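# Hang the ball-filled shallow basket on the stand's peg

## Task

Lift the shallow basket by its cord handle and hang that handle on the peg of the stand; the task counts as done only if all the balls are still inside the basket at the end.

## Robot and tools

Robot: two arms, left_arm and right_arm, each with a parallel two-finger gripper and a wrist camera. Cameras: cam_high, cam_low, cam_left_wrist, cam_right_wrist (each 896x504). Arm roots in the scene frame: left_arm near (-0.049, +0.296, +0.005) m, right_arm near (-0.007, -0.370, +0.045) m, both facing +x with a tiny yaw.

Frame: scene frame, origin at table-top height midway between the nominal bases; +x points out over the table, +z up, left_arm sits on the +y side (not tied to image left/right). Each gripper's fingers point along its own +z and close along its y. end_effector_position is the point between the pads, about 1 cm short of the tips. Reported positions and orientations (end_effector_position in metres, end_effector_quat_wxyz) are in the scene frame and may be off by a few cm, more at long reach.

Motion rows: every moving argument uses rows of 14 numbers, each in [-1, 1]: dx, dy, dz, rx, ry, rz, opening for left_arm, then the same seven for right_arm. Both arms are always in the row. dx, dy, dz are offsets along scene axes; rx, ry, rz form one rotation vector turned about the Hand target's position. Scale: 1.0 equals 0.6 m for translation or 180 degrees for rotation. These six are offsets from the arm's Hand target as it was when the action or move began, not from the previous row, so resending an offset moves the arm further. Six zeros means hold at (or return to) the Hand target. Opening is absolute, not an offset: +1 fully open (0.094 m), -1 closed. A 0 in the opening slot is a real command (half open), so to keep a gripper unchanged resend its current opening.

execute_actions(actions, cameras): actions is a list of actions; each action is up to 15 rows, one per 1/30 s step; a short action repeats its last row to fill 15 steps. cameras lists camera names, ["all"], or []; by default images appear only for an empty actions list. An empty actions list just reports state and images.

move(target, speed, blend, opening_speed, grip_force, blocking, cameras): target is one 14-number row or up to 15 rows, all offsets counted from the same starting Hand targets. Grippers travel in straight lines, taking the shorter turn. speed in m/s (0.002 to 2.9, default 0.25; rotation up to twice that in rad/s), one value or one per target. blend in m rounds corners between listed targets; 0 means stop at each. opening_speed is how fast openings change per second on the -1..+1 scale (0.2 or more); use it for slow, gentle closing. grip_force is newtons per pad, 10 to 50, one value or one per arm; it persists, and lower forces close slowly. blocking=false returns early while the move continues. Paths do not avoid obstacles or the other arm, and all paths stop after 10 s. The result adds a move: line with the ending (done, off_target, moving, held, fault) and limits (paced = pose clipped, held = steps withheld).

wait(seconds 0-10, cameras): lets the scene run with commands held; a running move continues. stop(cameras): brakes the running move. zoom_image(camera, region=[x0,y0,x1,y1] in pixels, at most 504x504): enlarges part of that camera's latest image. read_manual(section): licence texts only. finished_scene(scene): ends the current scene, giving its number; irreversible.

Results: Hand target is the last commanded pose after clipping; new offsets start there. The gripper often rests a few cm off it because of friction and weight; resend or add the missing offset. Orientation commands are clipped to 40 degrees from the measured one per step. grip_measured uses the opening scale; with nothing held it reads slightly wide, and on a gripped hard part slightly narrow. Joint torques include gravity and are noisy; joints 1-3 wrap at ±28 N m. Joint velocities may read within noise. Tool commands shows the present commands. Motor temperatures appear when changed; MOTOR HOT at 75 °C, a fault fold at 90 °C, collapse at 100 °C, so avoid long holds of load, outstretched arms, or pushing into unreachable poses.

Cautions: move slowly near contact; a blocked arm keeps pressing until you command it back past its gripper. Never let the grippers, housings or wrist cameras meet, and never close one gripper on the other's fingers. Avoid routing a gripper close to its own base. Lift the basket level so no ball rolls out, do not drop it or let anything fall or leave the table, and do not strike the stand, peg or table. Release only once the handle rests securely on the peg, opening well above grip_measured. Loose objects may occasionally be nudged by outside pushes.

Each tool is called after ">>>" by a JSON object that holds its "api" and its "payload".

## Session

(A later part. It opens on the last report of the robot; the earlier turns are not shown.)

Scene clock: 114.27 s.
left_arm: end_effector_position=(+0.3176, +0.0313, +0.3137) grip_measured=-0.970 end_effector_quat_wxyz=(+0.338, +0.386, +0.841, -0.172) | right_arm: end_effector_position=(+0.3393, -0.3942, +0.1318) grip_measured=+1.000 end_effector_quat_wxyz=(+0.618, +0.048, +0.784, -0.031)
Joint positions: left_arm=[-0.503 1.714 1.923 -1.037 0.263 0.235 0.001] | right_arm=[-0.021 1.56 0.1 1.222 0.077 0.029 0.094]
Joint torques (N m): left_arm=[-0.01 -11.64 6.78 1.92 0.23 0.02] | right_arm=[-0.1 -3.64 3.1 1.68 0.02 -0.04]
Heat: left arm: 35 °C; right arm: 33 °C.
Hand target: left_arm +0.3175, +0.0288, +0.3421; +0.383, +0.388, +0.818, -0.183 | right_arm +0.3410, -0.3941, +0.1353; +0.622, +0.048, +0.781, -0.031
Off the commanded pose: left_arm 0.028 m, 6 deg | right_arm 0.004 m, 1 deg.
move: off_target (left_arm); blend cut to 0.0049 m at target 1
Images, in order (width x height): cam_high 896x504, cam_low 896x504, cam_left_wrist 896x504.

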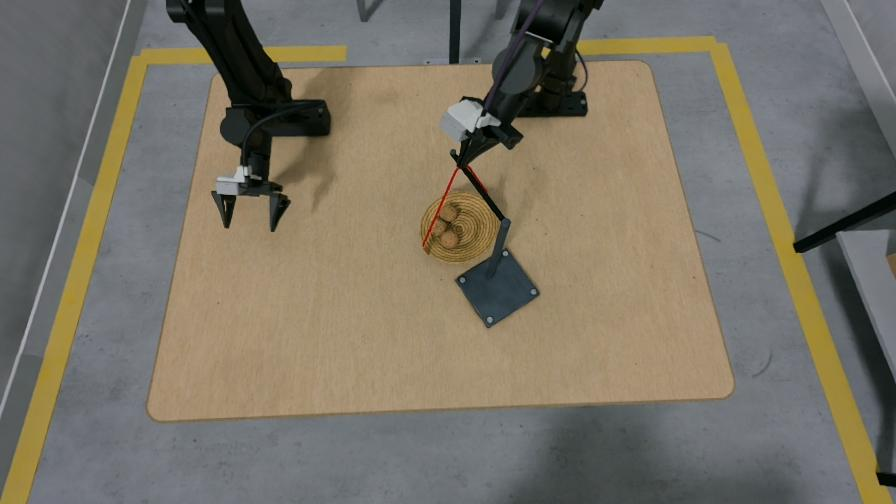

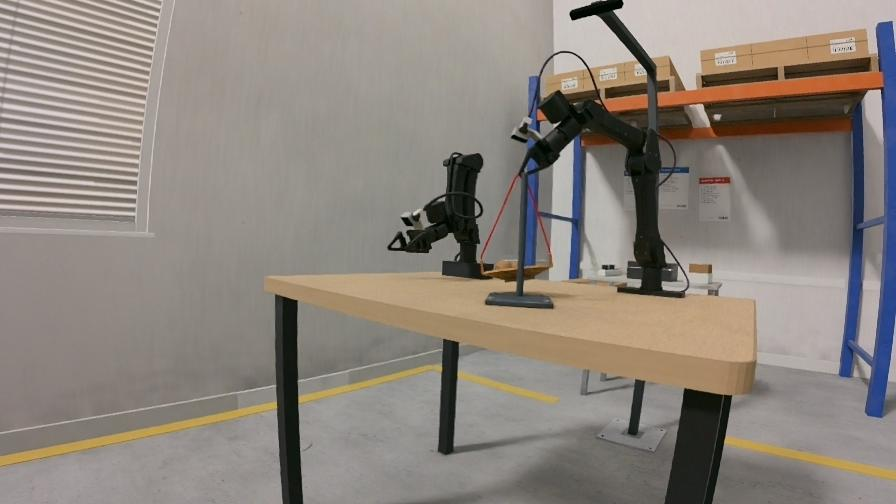

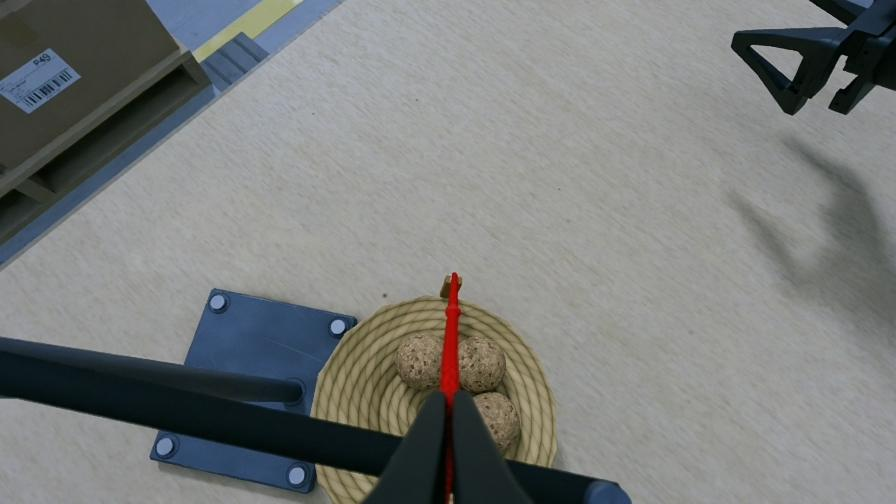

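>>> {"api": "move", "payload": {"target": [[0,0,0,0,0,0,-0.9,0,0,0,0,0,0,1],[0,0,0,0,0,0,-0.45,0,0,0,0,0,0,1]], "speed": 0.03, "opening_speed": 0.2, "cameras": ["cam_high","cam_low","cam_left_wrist"]}}

>>> {"api": "zoom_image", "payload": {"camera": "cam_low", "region": [450, 90, 650, 320]}}

>>> {"api": "zoom_image", "payload": {"camera": "cam_high", "region": [340, 50, 560, 300]}}

Scene clock: 121.87 s.
left_arm: end_effector_position=(+0.3213, +0.0288, +0.3218) grip_measured=-0.451 end_effector_quat_wxyz=(+0.355, +0.386, +0.833, -0.175) | right_arm: end_effector_position=(+0.3393, -0.3942, +0.1318) grip_measured=+1.000 end_effector_quat_wxyz=(+0.618, +0.048, +0.784, -0.031)
Joint positions: left_arm=[-0.503 1.708 1.923 -1.005 0.265 0.235 0.026] | right_arm=[-0.021 1.56 0.1 1.222 0.077 0.029 0.094]
Joint torques (N m): left_arm=[0.02 -10.89 6.82 1.65 0.21 0.02] | right_arm=[-0.05 -3.62 3.11 1.66 0.01 -0.03]
Heat: left arm: 34 °C; right arm: 33 °C.
Hand target: left_arm +0.3176, +0.0288, +0.3421; +0.383, +0.388, +0.818, -0.183 | right_arm +0.3410, -0.3941, +0.1353; +0.622, +0.048, +0.781, -0.031
Off the commanded pose: left_arm 0.021 m, 4 deg | right_arm 0.004 m, 1 deg.
move: off_target (left_arm); target 2's new opening was sent with left_arm's hand 0.028 m and 6 deg from that target
Images, in order (width x height): cam_high 896x504, cam_low 896x504, cam_left_wrist 896x504.

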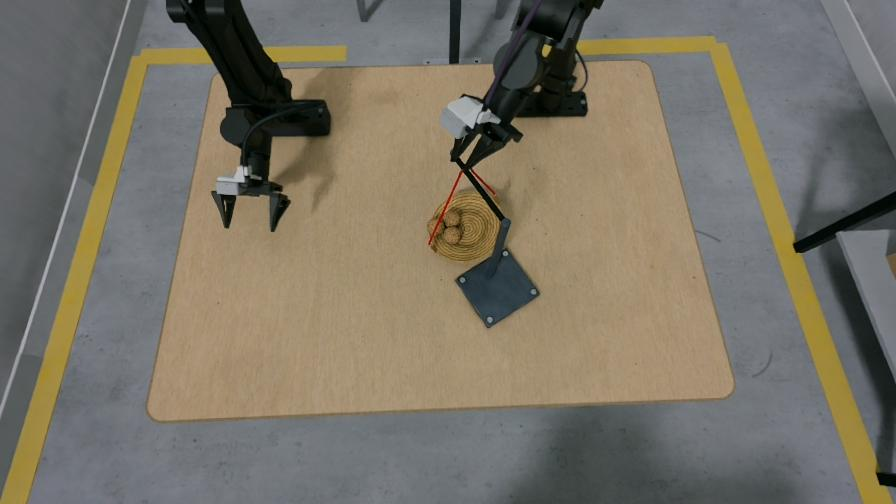

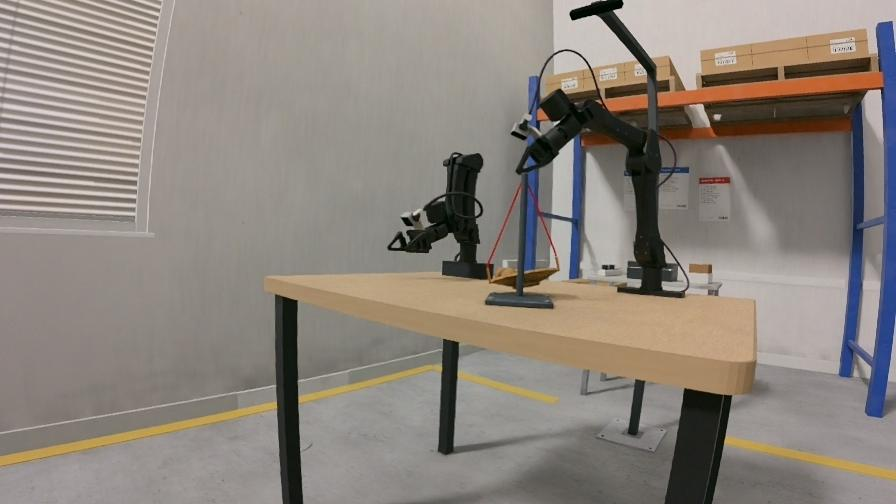

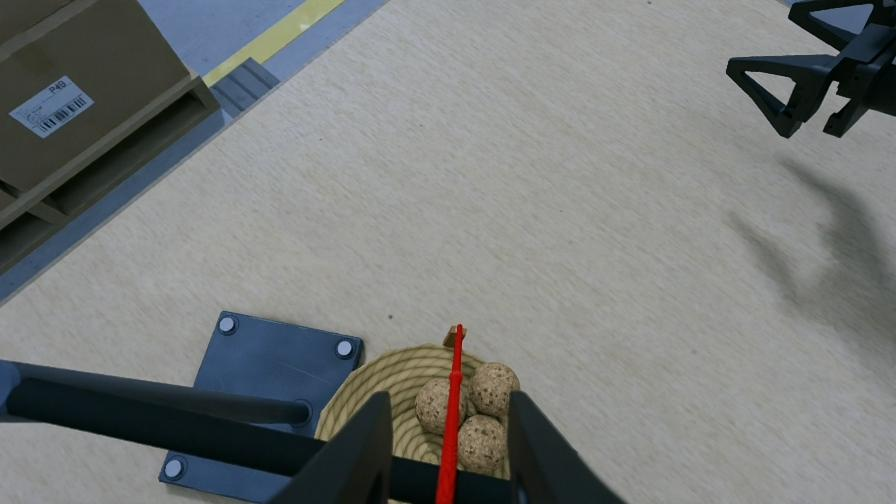

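Scaled by 2.191 from the camera's 896x504 image, which has a finer 1280x720 frame.

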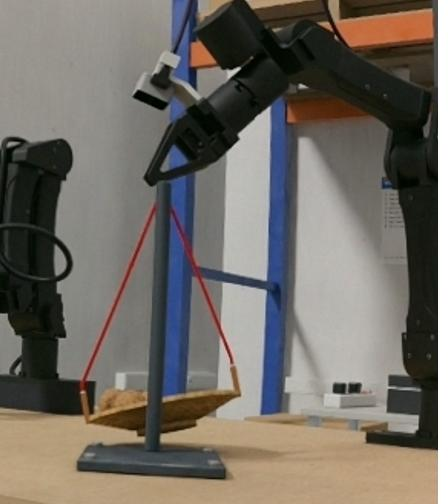

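Scaled by 2.016 from the camera's 896x504 image, which has a finer 1280x720 frame.

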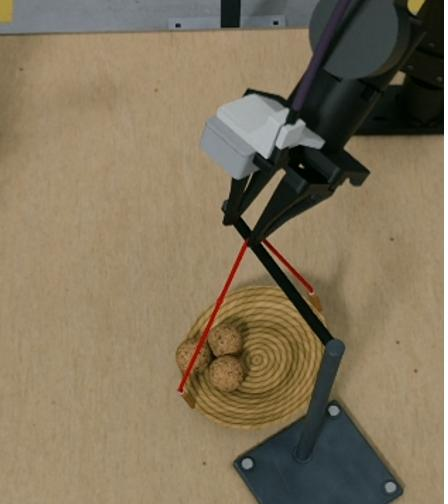

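>>> {"api": "move", "payload": {"target": [[-0.04,0.053,0.08,0,0,0,-0.45,0,0,0,0,0,0,1],[-0.2,0.23,0.2,0,0,0,-0.45,0,0,0,0,0,0,1]], "speed": [0.05,0.15], "blend": [0.02,0], "cameras": ["cam_high","cam_low","cam_left_wrist"]}}

>>> {"api": "zoom_image", "payload": {"camera": "cam_low", "region": [450, 90, 650, 320]}}

>>> {"api": "zoom_image", "payload": {"camera": "cam_high", "region": [340, 50, 560, 300]}}

Scene clock: 129.93 s.
left_arm: end_effector_position=(+0.1968, +0.1674, +0.4635) grip_measured=-0.451 end_effector_quat_wxyz=(+0.437, +0.366, +0.803, -0.173) | right_arm: end_effector_position=(+0.3393, -0.3942, +0.1318) grip_measured=+1.000 end_effector_quat_wxyz=(+0.618, +0.048, +0.784, -0.031)
Joint positions: left_arm=[-0.131 1.408 2.275 -1.568 0.528 0.452 0.026] | right_arm=[-0.021 1.56 0.1 1.222 0.077 0.029 0.094]
Joint torques (N m): left_arm=[0.66 -2.17 3.6 1.41 0.31 0.04] | right_arm=[-0.05 -3.66 3.04 1.67 0.02 -0.05]
Heat: left arm: 34 °C; right arm: 33 °C.
Hand target: left_arm +0.1975, +0.1669, +0.4620; +0.382, +0.388, +0.818, -0.183 | right_arm +0.3410, -0.3941, +0.1353; +0.622, +0.048, +0.781, -0.031
Off the commanded pose: left_arm 0.002 m, 7 deg | right_arm 0.004 m, 1 deg.
joint sent to its limit (left arm) — joint 4 (wrist pitch), lower limit. The joint targets are off in orientation, not in position.
move: off_target (left_arm)
Images, in order (width x height): cam_high 896x504, cam_low 896x504, cam_left_wrist 896x504.

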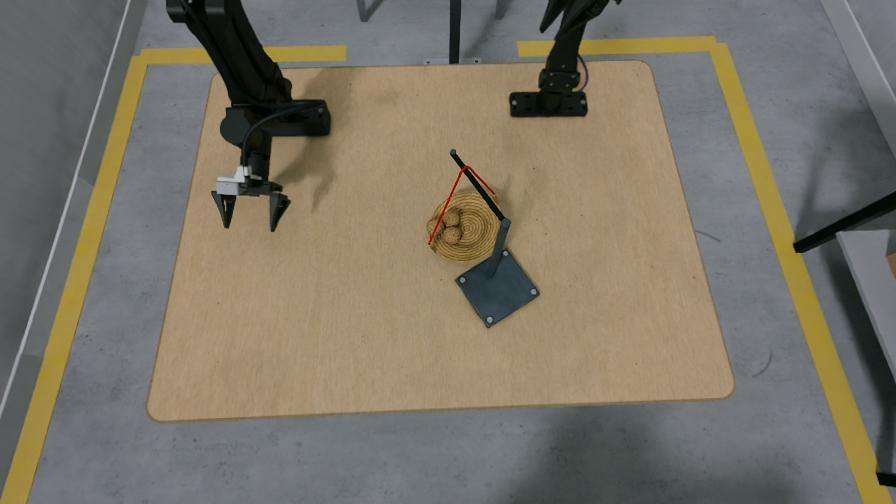

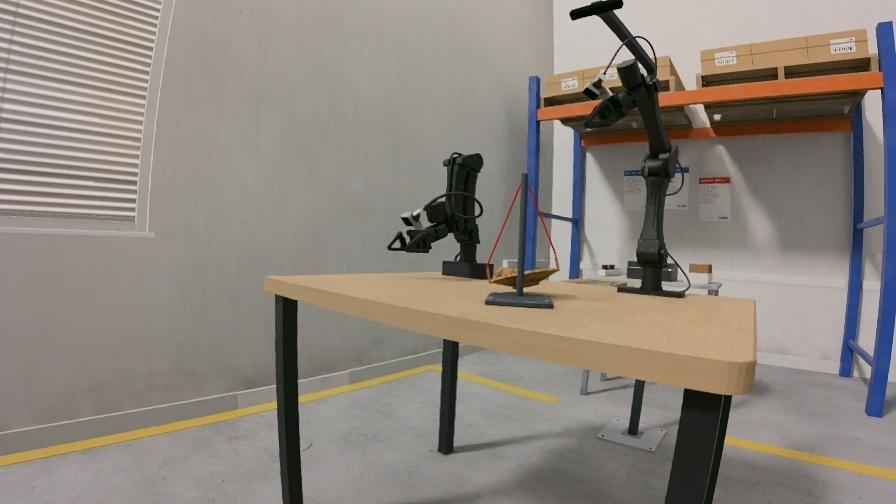

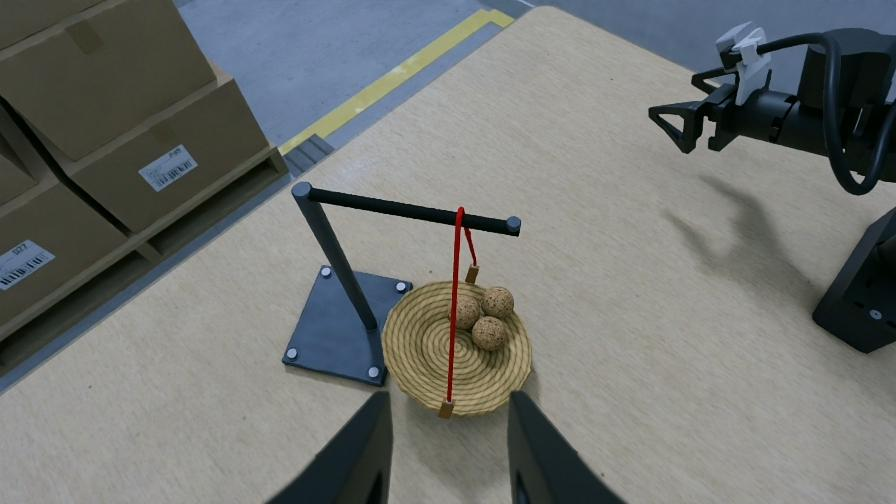

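Scaled by 2.191 from the camera's 896x504 image, which has a finer 1280x720 frame.

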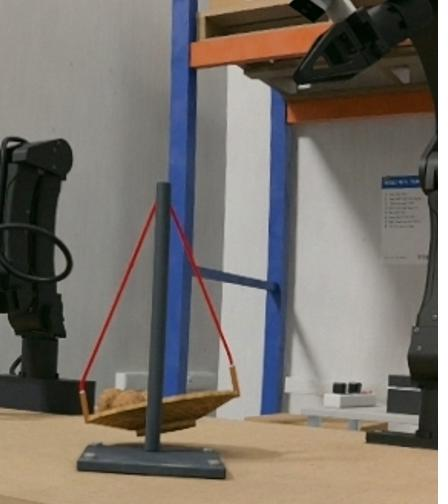

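Scaled by 2.016 from the camera's 896x504 image, which has a finer 1280x720 frame.

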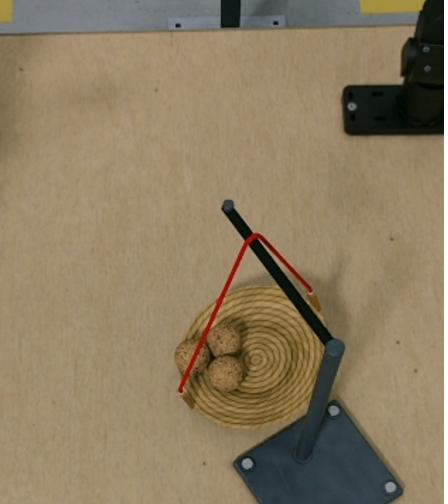

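>>> {"api": "finished_scene", "payload": {"scene": 2}}

The scene is finished: the task was done.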